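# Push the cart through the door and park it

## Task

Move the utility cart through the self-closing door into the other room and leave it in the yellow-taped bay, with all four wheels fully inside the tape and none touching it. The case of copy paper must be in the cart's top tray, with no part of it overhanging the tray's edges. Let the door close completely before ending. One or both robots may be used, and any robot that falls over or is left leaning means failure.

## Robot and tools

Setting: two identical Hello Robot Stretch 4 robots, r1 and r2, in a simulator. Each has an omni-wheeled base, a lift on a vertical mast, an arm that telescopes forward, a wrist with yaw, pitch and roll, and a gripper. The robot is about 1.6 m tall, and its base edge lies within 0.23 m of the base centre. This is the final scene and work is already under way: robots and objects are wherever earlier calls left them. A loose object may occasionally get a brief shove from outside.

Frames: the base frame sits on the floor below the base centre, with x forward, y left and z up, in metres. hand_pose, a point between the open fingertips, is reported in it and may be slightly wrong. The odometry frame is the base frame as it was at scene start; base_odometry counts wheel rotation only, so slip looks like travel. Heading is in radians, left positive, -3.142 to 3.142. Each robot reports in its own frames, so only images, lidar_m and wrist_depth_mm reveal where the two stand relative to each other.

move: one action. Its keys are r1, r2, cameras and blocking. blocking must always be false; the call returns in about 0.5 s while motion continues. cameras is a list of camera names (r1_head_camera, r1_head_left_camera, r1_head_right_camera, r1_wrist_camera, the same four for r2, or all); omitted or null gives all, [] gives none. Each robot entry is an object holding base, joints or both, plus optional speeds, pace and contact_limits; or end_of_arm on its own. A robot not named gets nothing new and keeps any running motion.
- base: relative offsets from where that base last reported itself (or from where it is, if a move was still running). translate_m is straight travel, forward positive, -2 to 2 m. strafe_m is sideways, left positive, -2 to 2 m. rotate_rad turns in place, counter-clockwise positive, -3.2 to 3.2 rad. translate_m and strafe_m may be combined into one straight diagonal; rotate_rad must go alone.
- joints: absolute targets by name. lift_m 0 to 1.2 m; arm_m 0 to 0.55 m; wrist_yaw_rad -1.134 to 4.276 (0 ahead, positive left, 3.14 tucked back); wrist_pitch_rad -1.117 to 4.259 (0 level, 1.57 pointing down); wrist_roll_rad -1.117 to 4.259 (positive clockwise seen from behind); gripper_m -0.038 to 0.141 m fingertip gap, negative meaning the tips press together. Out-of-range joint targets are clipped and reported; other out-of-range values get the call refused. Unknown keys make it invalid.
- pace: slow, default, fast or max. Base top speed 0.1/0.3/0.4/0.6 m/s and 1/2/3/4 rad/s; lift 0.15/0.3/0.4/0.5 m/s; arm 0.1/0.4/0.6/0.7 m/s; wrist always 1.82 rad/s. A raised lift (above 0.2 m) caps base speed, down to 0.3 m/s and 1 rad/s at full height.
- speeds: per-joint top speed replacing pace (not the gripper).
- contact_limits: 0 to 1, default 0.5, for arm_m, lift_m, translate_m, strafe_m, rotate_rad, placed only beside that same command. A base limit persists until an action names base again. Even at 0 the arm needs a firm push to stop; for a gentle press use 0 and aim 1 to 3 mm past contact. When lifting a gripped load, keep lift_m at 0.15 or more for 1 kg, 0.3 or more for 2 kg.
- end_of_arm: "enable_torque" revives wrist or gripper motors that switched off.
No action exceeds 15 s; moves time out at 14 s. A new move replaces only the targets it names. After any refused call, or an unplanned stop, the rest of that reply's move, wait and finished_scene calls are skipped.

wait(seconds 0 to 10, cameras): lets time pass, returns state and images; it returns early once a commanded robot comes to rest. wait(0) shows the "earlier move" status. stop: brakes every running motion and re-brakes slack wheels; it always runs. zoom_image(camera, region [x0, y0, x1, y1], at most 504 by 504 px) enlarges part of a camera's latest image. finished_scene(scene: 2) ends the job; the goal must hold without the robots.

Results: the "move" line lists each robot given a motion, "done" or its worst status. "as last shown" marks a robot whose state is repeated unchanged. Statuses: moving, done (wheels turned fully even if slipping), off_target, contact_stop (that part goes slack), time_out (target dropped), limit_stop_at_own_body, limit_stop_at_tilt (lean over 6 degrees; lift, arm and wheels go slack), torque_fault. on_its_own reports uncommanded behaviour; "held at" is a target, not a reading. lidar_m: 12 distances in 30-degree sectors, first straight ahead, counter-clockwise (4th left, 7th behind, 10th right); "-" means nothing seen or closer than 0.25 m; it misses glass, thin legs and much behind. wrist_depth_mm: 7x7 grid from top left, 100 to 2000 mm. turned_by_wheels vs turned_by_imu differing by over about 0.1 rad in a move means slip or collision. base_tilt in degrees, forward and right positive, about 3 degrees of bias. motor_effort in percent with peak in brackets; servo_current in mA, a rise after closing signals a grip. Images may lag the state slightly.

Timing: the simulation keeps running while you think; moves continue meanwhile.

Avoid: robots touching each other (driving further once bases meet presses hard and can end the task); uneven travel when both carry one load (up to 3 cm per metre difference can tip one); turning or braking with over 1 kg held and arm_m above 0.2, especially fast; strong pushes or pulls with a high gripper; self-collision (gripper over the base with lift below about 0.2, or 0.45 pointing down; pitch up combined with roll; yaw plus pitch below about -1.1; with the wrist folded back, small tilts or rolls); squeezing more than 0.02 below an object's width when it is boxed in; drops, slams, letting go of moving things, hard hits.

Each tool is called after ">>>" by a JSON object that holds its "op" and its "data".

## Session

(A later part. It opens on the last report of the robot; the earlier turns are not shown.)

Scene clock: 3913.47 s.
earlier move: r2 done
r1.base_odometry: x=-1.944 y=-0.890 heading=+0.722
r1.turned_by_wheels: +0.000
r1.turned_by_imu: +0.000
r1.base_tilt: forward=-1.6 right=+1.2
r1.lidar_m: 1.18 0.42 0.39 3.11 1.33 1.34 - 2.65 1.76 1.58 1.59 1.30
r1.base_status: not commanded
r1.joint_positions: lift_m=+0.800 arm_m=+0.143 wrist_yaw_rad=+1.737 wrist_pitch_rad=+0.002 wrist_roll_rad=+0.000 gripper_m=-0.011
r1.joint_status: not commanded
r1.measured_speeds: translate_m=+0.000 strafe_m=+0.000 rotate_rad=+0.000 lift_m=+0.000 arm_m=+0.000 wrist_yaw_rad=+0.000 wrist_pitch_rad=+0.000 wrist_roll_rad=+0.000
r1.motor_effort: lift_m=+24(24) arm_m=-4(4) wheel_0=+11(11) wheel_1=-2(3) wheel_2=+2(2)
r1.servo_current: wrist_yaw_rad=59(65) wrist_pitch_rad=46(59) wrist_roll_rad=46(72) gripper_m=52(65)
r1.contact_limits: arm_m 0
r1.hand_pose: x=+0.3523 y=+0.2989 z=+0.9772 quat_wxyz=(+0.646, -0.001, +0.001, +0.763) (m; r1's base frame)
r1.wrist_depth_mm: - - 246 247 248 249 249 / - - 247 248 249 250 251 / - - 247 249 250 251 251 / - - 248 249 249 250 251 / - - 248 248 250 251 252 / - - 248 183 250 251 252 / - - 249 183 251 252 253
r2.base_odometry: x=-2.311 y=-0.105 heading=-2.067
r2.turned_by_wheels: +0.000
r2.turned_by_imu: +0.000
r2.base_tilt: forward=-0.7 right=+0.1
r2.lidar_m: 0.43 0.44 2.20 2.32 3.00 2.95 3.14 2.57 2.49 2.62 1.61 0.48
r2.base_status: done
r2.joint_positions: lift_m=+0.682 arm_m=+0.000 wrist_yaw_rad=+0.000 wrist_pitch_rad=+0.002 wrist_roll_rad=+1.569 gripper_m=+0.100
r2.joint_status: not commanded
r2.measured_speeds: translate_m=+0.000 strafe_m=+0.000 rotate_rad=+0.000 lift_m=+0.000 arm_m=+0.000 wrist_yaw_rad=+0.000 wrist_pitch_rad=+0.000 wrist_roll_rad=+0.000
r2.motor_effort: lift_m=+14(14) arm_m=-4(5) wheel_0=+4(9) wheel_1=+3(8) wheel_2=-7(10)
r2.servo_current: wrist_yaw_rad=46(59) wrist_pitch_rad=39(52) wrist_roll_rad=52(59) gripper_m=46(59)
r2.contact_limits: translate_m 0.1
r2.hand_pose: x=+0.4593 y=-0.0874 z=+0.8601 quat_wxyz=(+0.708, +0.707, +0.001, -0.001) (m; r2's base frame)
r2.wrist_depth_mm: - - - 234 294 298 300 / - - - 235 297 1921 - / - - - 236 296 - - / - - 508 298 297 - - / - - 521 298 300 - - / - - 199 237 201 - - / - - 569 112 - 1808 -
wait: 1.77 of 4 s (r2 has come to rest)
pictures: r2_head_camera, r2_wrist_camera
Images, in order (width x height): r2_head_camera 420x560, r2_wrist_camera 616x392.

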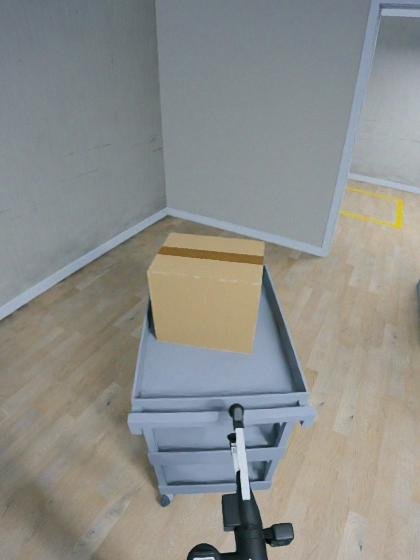

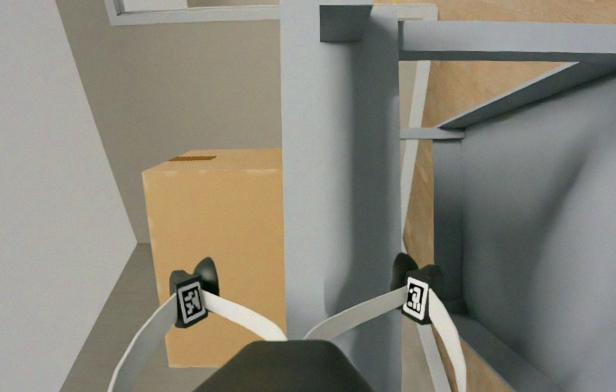

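>>> {"op": "move", "data": {"blocking": false, "r2": {"base": {"translate_m": 0.05}, "pace": "slow", "contact_limits": {"translate_m": 0.1}}, "cameras": []}}

>>> {"op": "wait", "data": {"seconds": 3, "cameras": ["r2_wrist_camera", "r2_head_camera"]}}

Scene clock: 3923.87 s.
move: r2 moving
r1.base_odometry: x=-1.944 y=-0.890 heading=+0.722
r1.turned_by_wheels: +0.000
r1.turned_by_imu: +0.000
r1.base_tilt: forward=-1.6 right=+1.3
r1.lidar_m: 1.19 0.42 0.39 3.14 1.33 1.33 - 2.69 1.74 1.58 1.60 1.30
r1.base_status: not commanded
r1.joint_positions: lift_m=+0.800 arm_m=+0.143 wrist_yaw_rad=+1.737 wrist_pitch_rad=+0.002 wrist_roll_rad=+0.000 gripper_m=-0.011
r1.joint_status: not commanded
r1.measured_speeds: translate_m=+0.000 strafe_m=+0.000 rotate_rad=+0.000 lift_m=+0.000 arm_m=+0.000 wrist_yaw_rad=+0.000 wrist_pitch_rad=+0.000 wrist_roll_rad=+0.000
r1.motor_effort: lift_m=+24(24) arm_m=-3(4) wheel_0=+11(11) wheel_1=-2(3) wheel_2=+2(2)
r1.servo_current: wrist_yaw_rad=33(65) wrist_pitch_rad=39(46) wrist_roll_rad=52(72) gripper_m=52(59)
r1.contact_limits: arm_m 0
r1.hand_pose: x=+0.3523 y=+0.2989 z=+0.9772 quat_wxyz=(+0.646, -0.001, +0.001, +0.763) (m; r1's base frame)
r1.wrist_depth_mm: - - 246 247 248 249 250 / - - 246 248 249 250 252 / - - 247 248 249 249 252 / - - 247 249 250 250 251 / - - 248 248 250 251 252 / - - 249 183 251 252 252 / - - 249 183 251 252 252
r2.base_odometry: x=-2.317 y=-0.116 heading=-2.067
r2.turned_by_wheels: +0.000
r2.turned_by_imu: +0.001
r2.base_tilt: forward=-0.7 right=+0.1
r2.lidar_m: 0.42 0.43 2.18 2.33 3.02 2.95 3.13 2.57 2.48 2.63 1.60 0.46
r2.base_status: translate_m moving
r2.joint_positions: lift_m=+0.682 arm_m=+0.000 wrist_yaw_rad=+0.000 wrist_pitch_rad=+0.002 wrist_roll_rad=+1.569 gripper_m=+0.100
r2.joint_status: not commanded
r2.measured_speeds: translate_m=+0.048 strafe_m=+0.000 rotate_rad=+0.001 lift_m=+0.000 arm_m=+0.000 wrist_yaw_rad=+0.000 wrist_pitch_rad=+0.000 wrist_roll_rad=+0.000
r2.motor_effort: lift_m=+14(14) arm_m=-4(5) wheel_0=+6(7) wheel_1=+6(7) wheel_2=-10(10)
r2.servo_current: wrist_yaw_rad=33(52) wrist_pitch_rad=39(46) wrist_roll_rad=46(65) gripper_m=52(59)
r2.contact_limits: translate_m 0.1
r2.hand_pose: x=+0.4593 y=-0.0874 z=+0.8601 quat_wxyz=(+0.708, +0.707, +0.001, -0.001) (m; r2's base frame)
r2.wrist_depth_mm: - - - 236 283 290 290 / - - - 224 283 1921 - / - - - 224 285 - - / - - 496 226 286 - - / - - 512 286 287 - - / - - 198 227 202 - - / - - 554 112 - 1808 -
pictures: none
No camera images: "cameras" was empty.

Scene clock: 3925.07 s.
earlier move: r2 done
r1.base_odometry: x=-1.944 y=-0.890 heading=+0.722
r1.turned_by_wheels: +0.000
r1.turned_by_imu: +0.000
r1.base_tilt: forward=-1.6 right=+1.3
r1.lidar_m: 1.19 0.39 0.37 3.11 1.29 1.33 - 2.68 1.76 1.56 1.60 1.34
r1.base_status: not commanded
r1.joint_positions: lift_m=+0.800 arm_m=+0.143 wrist_yaw_rad=+1.737 wrist_pitch_rad=+0.002 wrist_roll_rad=+0.000 gripper_m=-0.011
r1.joint_status: not commanded
r1.measured_speeds: translate_m=+0.000 strafe_m=+0.000 rotate_rad=+0.000 lift_m=+0.000 arm_m=+0.000 wrist_yaw_rad=+0.000 wrist_pitch_rad=+0.000 wrist_roll_rad=+0.000
r1.motor_effort: lift_m=+24(24) arm_m=-4(4) wheel_0=+11(11) wheel_1=-2(3) wheel_2=+2(2)
r1.servo_current: wrist_yaw_rad=39(65) wrist_pitch_rad=46(52) wrist_roll_rad=52(72) gripper_m=59(65)
r1.contact_limits: arm_m 0
r1.hand_pose: x=+0.3523 y=+0.2989 z=+0.9772 quat_wxyz=(+0.646, -0.001, +0.001, +0.763) (m; r1's base frame)
r1.wrist_depth_mm: - - 245 248 248 248 250 / - - 247 248 249 250 251 / - - 248 248 249 251 251 / - - 248 249 249 251 252 / - - 248 249 250 252 252 / - - 249 183 250 251 252 / - - 249 183 250 252 253
r2.base_odometry: x=-2.335 y=-0.148 heading=-2.067
r2.turned_by_wheels: +0.000
r2.turned_by_imu: +0.000
r2.base_tilt: forward=-0.6 right=+0.0
r2.lidar_m: 0.41 0.44 2.18 2.29 3.07 2.98 3.17 2.59 2.51 2.67 1.58 0.42
r2.base_status: done
r2.joint_positions: lift_m=+0.682 arm_m=+0.000 wrist_yaw_rad=+0.000 wrist_pitch_rad=+0.002 wrist_roll_rad=+1.569 gripper_m=+0.100
r2.joint_status: not commanded
r2.measured_speeds: translate_m=+0.000 strafe_m=+0.000 rotate_rad=+0.000 lift_m=+0.000 arm_m=+0.000 wrist_yaw_rad=+0.000 wrist_pitch_rad=+0.000 wrist_roll_rad=+0.000
r2.motor_effort: lift_m=+14(14) arm_m=-4(5) wheel_0=+4(8) wheel_1=+3(8) wheel_2=-7(10)
r2.servo_current: wrist_yaw_rad=46(59) wrist_pitch_rad=33(46) wrist_roll_rad=65(65) gripper_m=46(59)
r2.contact_limits: translate_m 0.1
r2.hand_pose: x=+0.4593 y=-0.0874 z=+0.8601 quat_wxyz=(+0.708, +0.707, +0.001, -0.001) (m; r2's base frame)
r2.wrist_depth_mm: - - - 185 244 256 273 / - - - 185 245 1983 - / - - - 186 246 - - / - 462 455 186 247 - - / - - 469 187 247 - - / - - 198 187 216 - - / - - 517 112 249 1863 -
wait: 1.20 of 3 s (r2 has come to rest)
pictures: r2_head_camera, r2_wrist_camera
Images, in order (width x height): r2_head_camera 420x560, r2_wrist_camera 616x392.

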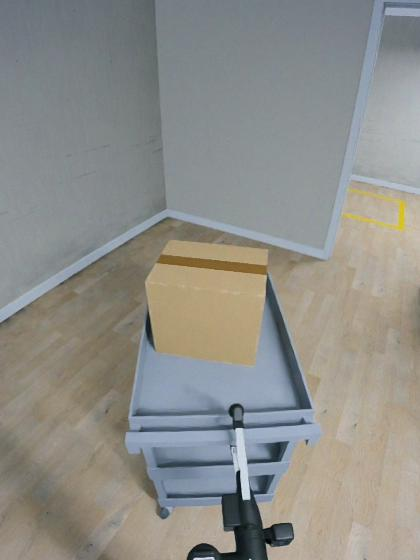

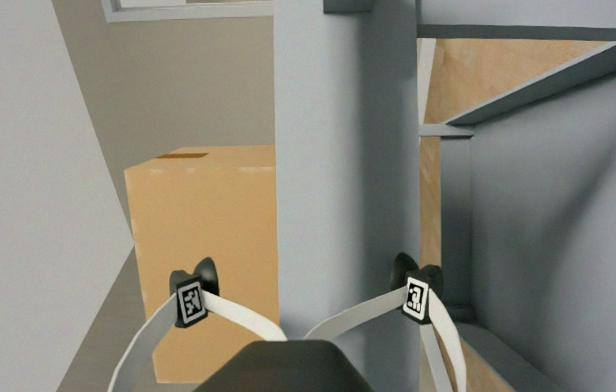

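>>> {"op": "move", "data": {"blocking": false, "r2": {"joints": {"gripper_m": 0.0}, "pace": "slow"}, "cameras": []}}

>>> {"op": "wait", "data": {"seconds": 3, "cameras": ["r2_wrist_camera", "r2_head_camera"]}}

Scene clock: 3930.57 s.
move: r2 moving
r1.base_odometry: x=-1.944 y=-0.890 heading=+0.722
r1.turned_by_wheels: +0.000
r1.turned_by_imu: +0.000
r1.base_tilt: forward=-1.6 right=+1.2
r1.lidar_m: 1.18 0.42 0.35 3.11 1.31 1.32 - 2.67 1.74 1.56 1.60 1.33
r1.base_status: not commanded
r1.joint_positions: lift_m=+0.800 arm_m=+0.143 wrist_yaw_rad=+1.737 wrist_pitch_rad=+0.002 wrist_roll_rad=+0.000 gripper_m=-0.011
r1.joint_status: not commanded
r1.measured_speeds: translate_m=+0.000 strafe_m=+0.000 rotate_rad=+0.000 lift_m=+0.000 arm_m=+0.000 wrist_yaw_rad=+0.000 wrist_pitch_rad=+0.000 wrist_roll_rad=+0.000
r1.motor_effort: lift_m=+24(24) arm_m=-3(4) wheel_0=+11(11) wheel_1=-2(2) wheel_2=+2(2)
r1.servo_current: wrist_yaw_rad=72(72) wrist_pitch_rad=46(46) wrist_roll_rad=46(59) gripper_m=52(59)
r1.contact_limits: arm_m 0
r1.hand_pose: x=+0.3523 y=+0.2989 z=+0.9772 quat_wxyz=(+0.646, -0.001, +0.001, +0.763) (m; r1's base frame)
r1.wrist_depth_mm: - - 246 248 247 248 250 / - - 247 248 248 250 250 / - - 248 247 249 250 251 / - - 247 249 250 251 252 / - - 248 249 251 251 252 / - - 249 184 251 252 253 / - - 249 183 250 252 253
r2.base_odometry: x=-2.335 y=-0.148 heading=-2.067
r2.turned_by_wheels: +0.000
r2.turned_by_imu: +0.000
r2.base_tilt: forward=-0.7 right=+0.0
r2.lidar_m: 0.39 0.39 2.17 2.31 3.03 2.96 3.17 2.57 2.52 2.68 1.57 0.42
r2.base_status: not commanded
r2.joint_positions: lift_m=+0.682 arm_m=+0.000 wrist_yaw_rad=+0.000 wrist_pitch_rad=+0.002 wrist_roll_rad=+1.569 gripper_m=+0.091
r2.joint_status: gripper_m moving
r2.measured_speeds: translate_m=+0.000 strafe_m=+0.000 rotate_rad=+0.000 lift_m=+0.000 arm_m=+0.000 wrist_yaw_rad=+0.000 wrist_pitch_rad=+0.000 wrist_roll_rad=+0.000
r2.motor_effort: lift_m=+14(14) arm_m=-4(5) wheel_0=+5(5) wheel_1=+3(4) wheel_2=-7(7)
r2.servo_current: wrist_yaw_rad=46(52) wrist_pitch_rad=39(46) wrist_roll_rad=39(52) gripper_m=98(98)
r2.contact_limits: translate_m 0.1
r2.hand_pose: x=+0.4593 y=-0.0874 z=+0.8601 quat_wxyz=(+0.708, +0.707, +0.001, -0.001) (m; r2's base frame)
r2.wrist_depth_mm: - - - 184 243 256 274 / - - - 185 245 1921 - / - - - 186 246 - - / - 466 459 186 247 - - / - - 466 188 248 - - / - - 198 189 216 - - / - - 508 112 249 1756 -
pictures: none
No camera images: "cameras" was empty.

Scene clock: 3933.57 s.
earlier move: r2 moving
r1.base_odometry: x=-1.944 y=-0.890 heading=+0.722
r1.turned_by_wheels: +0.000
r1.turned_by_imu: +0.000
r1.base_tilt: forward=-1.5 right=+1.2
r1.lidar_m: 1.18 0.38 0.37 3.11 1.32 1.33 - 2.70 1.74 1.58 1.61 1.29
r1.base_status: not commanded
r1.joint_positions: lift_m=+0.800 arm_m=+0.143 wrist_yaw_rad=+1.737 wrist_pitch_rad=+0.002 wrist_roll_rad=+0.000 gripper_m=-0.011
r1.joint_status: not commanded
r1.measured_speeds: translate_m=+0.000 strafe_m=+0.000 rotate_rad=+0.000 lift_m=+0.000 arm_m=+0.000 wrist_yaw_rad=+0.000 wrist_pitch_rad=+0.000 wrist_roll_rad=+0.000
r1.motor_effort: lift_m=+24(24) arm_m=-3(4) wheel_0=+10(11) wheel_1=-2(3) wheel_2=+2(2)
r1.servo_current: wrist_yaw_rad=46(72) wrist_pitch_rad=46(52) wrist_roll_rad=52(65) gripper_m=52(65)
r1.contact_limits: arm_m 0
r1.hand_pose: x=+0.3523 y=+0.2989 z=+0.9772 quat_wxyz=(+0.646, -0.001, +0.001, +0.763) (m; r1's base frame)
r1.wrist_depth_mm: - - 246 247 248 248 250 / - - 246 248 249 250 250 / - - 248 248 249 250 251 / - - 248 249 249 251 252 / - - 248 249 250 251 252 / - - 248 184 250 251 252 / 1708 - 249 183 251 252 253
r2.base_odometry: x=-2.335 y=-0.148 heading=-2.067
r2.turned_by_wheels: +0.000
r2.turned_by_imu: +0.001
r2.base_tilt: forward=-0.6 right=+0.1
r2.lidar_m: 0.37 0.39 2.17 2.29 3.06 2.98 3.17 2.57 2.52 2.66 1.59 0.43
r2.base_status: not commanded
r2.joint_positions: lift_m=+0.682 arm_m=+0.000 wrist_yaw_rad=+0.000 wrist_pitch_rad=+0.002 wrist_roll_rad=+1.569 gripper_m=+0.001
r2.joint_status: gripper_m moving
r2.measured_speeds: translate_m=+0.000 strafe_m=+0.000 rotate_rad=+0.000 lift_m=+0.000 arm_m=+0.000 wrist_yaw_rad=+0.000 wrist_pitch_rad=+0.000 wrist_roll_rad=+0.000
r2.motor_effort: lift_m=+14(14) arm_m=-4(5) wheel_0=+4(5) wheel_1=+3(4) wheel_2=-5(7)
r2.servo_current: wrist_yaw_rad=46(59) wrist_pitch_rad=39(46) wrist_roll_rad=39(59) gripper_m=137(156)
r2.contact_limits: translate_m 0.1
r2.hand_pose: x=+0.4593 y=-0.0874 z=+0.8601 quat_wxyz=(+0.708, +0.707, +0.001, -0.001) (m; r2's base frame)
r2.wrist_depth_mm: - - - 181 242 1499 1078 / - - - 182 241 1863 - / - - - 183 243 - - / - 459 459 183 244 - - / - - 477 185 247 - - / - - 186 185 185 - - / - - 512 112 246 1863 -
wait: 3.00 s; no rest
pictures: r2_head_camera, r2_wrist_camera
Images, in order (width x height): r2_head_camera 420x560, r2_wrist_camera 616x392.

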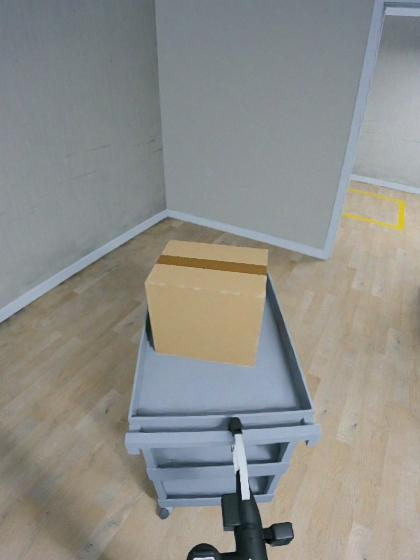

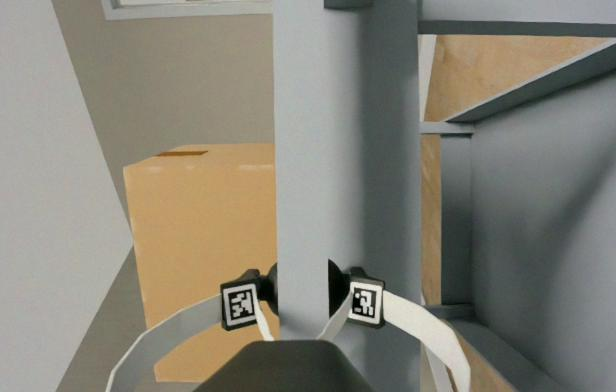

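>>> {"op": "move", "data": {"blocking": false, "r2": {"base": {"translate_m": -0.3}, "pace": "slow", "contact_limits": {"translate_m": 0.5}}, "cameras": []}}

>>> {"op": "wait", "data": {"seconds": 5, "cameras": ["r2_wrist_camera", "r2_head_camera"]}}

Scene clock: 4012.50 s.
earlier move: r2 done
move: r2 moving
r1.base_odometry: x=-1.944 y=-0.890 heading=+0.722
r1.turned_by_wheels: +0.000
r1.turned_by_imu: +0.000
r1.base_tilt: forward=-1.6 right=+1.2
r1.lidar_m: 1.19 0.42 0.38 3.11 1.32 1.32 - 2.66 1.77 1.58 1.60 1.34
r1.base_status: not commanded
r1.joint_positions: lift_m=+0.800 arm_m=+0.143 wrist_yaw_rad=+1.737 wrist_pitch_rad=+0.002 wrist_roll_rad=+0.000 gripper_m=-0.011
r1.joint_status: not commanded
r1.measured_speeds: translate_m=+0.000 strafe_m=+0.000 rotate_rad=+0.000 lift_m=+0.000 arm_m=+0.000 wrist_yaw_rad=+0.000 wrist_pitch_rad=+0.000 wrist_roll_rad=+0.000
r1.motor_effort: lift_m=+24(24) arm_m=-3(4) wheel_0=+10(11) wheel_1=-2(3) wheel_2=+2(2)
r1.servo_current: wrist_yaw_rad=33(65) wrist_pitch_rad=46(52) wrist_roll_rad=65(65) gripper_m=59(59)
r1.contact_limits: arm_m 0
r1.hand_pose: x=+0.3523 y=+0.2989 z=+0.9772 quat_wxyz=(+0.646, -0.001, +0.001, +0.763) (m; r1's base frame)
r1.wrist_depth_mm: - - 246 247 248 250 250 / - - 247 248 249 249 250 / - - 248 248 249 250 251 / - - 248 249 250 251 251 / - - 249 249 250 251 252 / - - 248 184 251 252 252 / 1708 - 249 183 252 252 253
r2.base_odometry: x=-2.329 y=-0.138 heading=-2.067
r2.turned_by_wheels: +0.000
r2.turned_by_imu: +0.000
r2.base_tilt: forward=-0.6 right=+0.0
r2.lidar_m: 0.41 0.43 2.19 2.30 3.07 2.98 3.15 2.58 2.50 2.67 1.58 0.43
r2.base_status: translate_m moving
r2.joint_positions: lift_m=+0.682 arm_m=+0.000 wrist_yaw_rad=+0.000 wrist_pitch_rad=+0.002 wrist_roll_rad=+1.569 gripper_m=+0.001
r2.joint_status: all done
r2.measured_speeds: translate_m=-0.049 strafe_m=+0.000 rotate_rad=-0.003 lift_m=+0.000 arm_m=+0.000 wrist_yaw_rad=+0.000 wrist_pitch_rad=+0.000 wrist_roll_rad=+0.000
r2.motor_effort: lift_m=+14(14) arm_m=-4(5) wheel_0=-5(7) wheel_1=-6(8) wheel_2=+13(13)
r2.servo_current: wrist_yaw_rad=39(52) wrist_pitch_rad=46(46) wrist_roll_rad=39(52) gripper_m=91(111)
r2.contact_limits: translate_m 0.5
r2.hand_pose: x=+0.4593 y=-0.0874 z=+0.8601 quat_wxyz=(+0.708, +0.707, +0.001, -0.001) (m; r2's base frame)
r2.wrist_depth_mm: - - - 192 251 278 278 / - - - 193 253 1921 - / - - - 193 254 - - / - 469 469 195 255 - - / - - 484 195 256 - - / - - 187 196 184 - - / - - 530 112 - 1808 -
pictures: none
No camera images: "cameras" was empty.

Scene clock: 4016.30 s.
earlier move: r2 done
r1.base_odometry: x=-1.944 y=-0.890 heading=+0.722
r1.turned_by_wheels: +0.000
r1.turned_by_imu: +0.000
r1.base_tilt: forward=-1.6 right=+1.3
r1.lidar_m: 1.19 0.41 0.37 3.13 1.33 1.34 1.80 2.68 1.71 1.57 1.60 1.31
r1.base_status: not commanded
r1.joint_positions: lift_m=+0.800 arm_m=+0.143 wrist_yaw_rad=+1.737 wrist_pitch_rad=+0.002 wrist_roll_rad=+0.000 gripper_m=-0.011
r1.joint_status: not commanded
r1.measured_speeds: translate_m=+0.000 strafe_m=+0.000 rotate_rad=+0.000 lift_m=+0.000 arm_m=+0.000 wrist_yaw_rad=+0.000 wrist_pitch_rad=+0.000 wrist_roll_rad=+0.000
r1.motor_effort: lift_m=+24(24) arm_m=-3(4) wheel_0=+10(11) wheel_1=-2(3) wheel_2=+2(2)
r1.servo_current: wrist_yaw_rad=39(78) wrist_pitch_rad=39(52) wrist_roll_rad=72(72) gripper_m=59(65)
r1.contact_limits: arm_m 0
r1.hand_pose: x=+0.3523 y=+0.2989 z=+0.9772 quat_wxyz=(+0.646, -0.001, +0.001, +0.763) (m; r1's base frame)
r1.wrist_depth_mm: - - 246 247 249 249 250 / - - 246 248 249 250 251 / - - 248 248 249 251 251 / - - 248 249 250 250 252 / - - 249 248 250 251 252 / - - 249 183 251 252 252 / 1661 - 250 184 251 252 253
r2.base_odometry: x=-2.192 y=+0.115 heading=-2.067
r2.turned_by_wheels: +0.000
r2.turned_by_imu: +0.000
r2.base_tilt: forward=-0.7 right=+0.1
r2.lidar_m: 0.67 2.41 2.33 2.43 2.84 2.74 2.89 2.41 2.33 2.51 1.75 0.72
r2.base_status: done
r2.joint_positions: lift_m=+0.682 arm_m=+0.000 wrist_yaw_rad=+0.000 wrist_pitch_rad=+0.001 wrist_roll_rad=+1.569 gripper_m=+0.001
r2.joint_status: all done
r2.measured_speeds: translate_m=+0.000 strafe_m=+0.000 rotate_rad=+0.000 lift_m=+0.000 arm_m=+0.000 wrist_yaw_rad=+0.000 wrist_pitch_rad=+0.000 wrist_roll_rad=+0.000
r2.motor_effort: lift_m=+15(16) arm_m=-4(5) wheel_0=-4(11) wheel_1=-4(8) wheel_2=+4(14)
r2.servo_current: wrist_yaw_rad=39(65) wrist_pitch_rad=39(46) wrist_roll_rad=46(65) gripper_m=52(111)
r2.contact_limits: translate_m 0.5
r2.hand_pose: x=+0.4593 y=-0.0874 z=+0.8600 quat_wxyz=(+0.708, +0.707, +0.001, -0.001) (m; r2's base frame)
r2.wrist_depth_mm: - - - - - 1708 1182 / - - - - - 1661 1160 / - - - 917 - - 544 / - - 778 778 - - 549 / - - 788 768 - - 554 / - - 190 193 175 549 549 / - - - 112 - 564 554
wait: 3.80 of 5 s (r2 has come to rest)
pictures: r2_head_camera, r2_wrist_camera
Images, in order (width x height): r2_head_camera 420x560, r2_wrist_camera 616x392.

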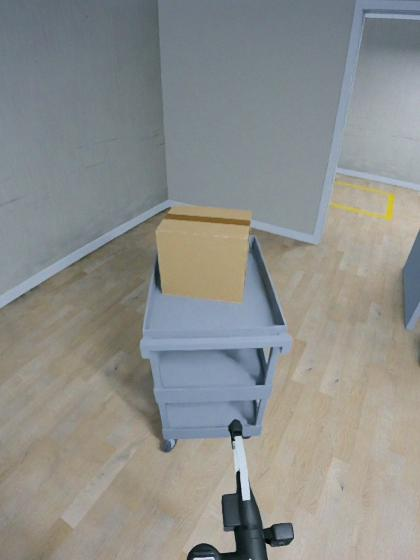

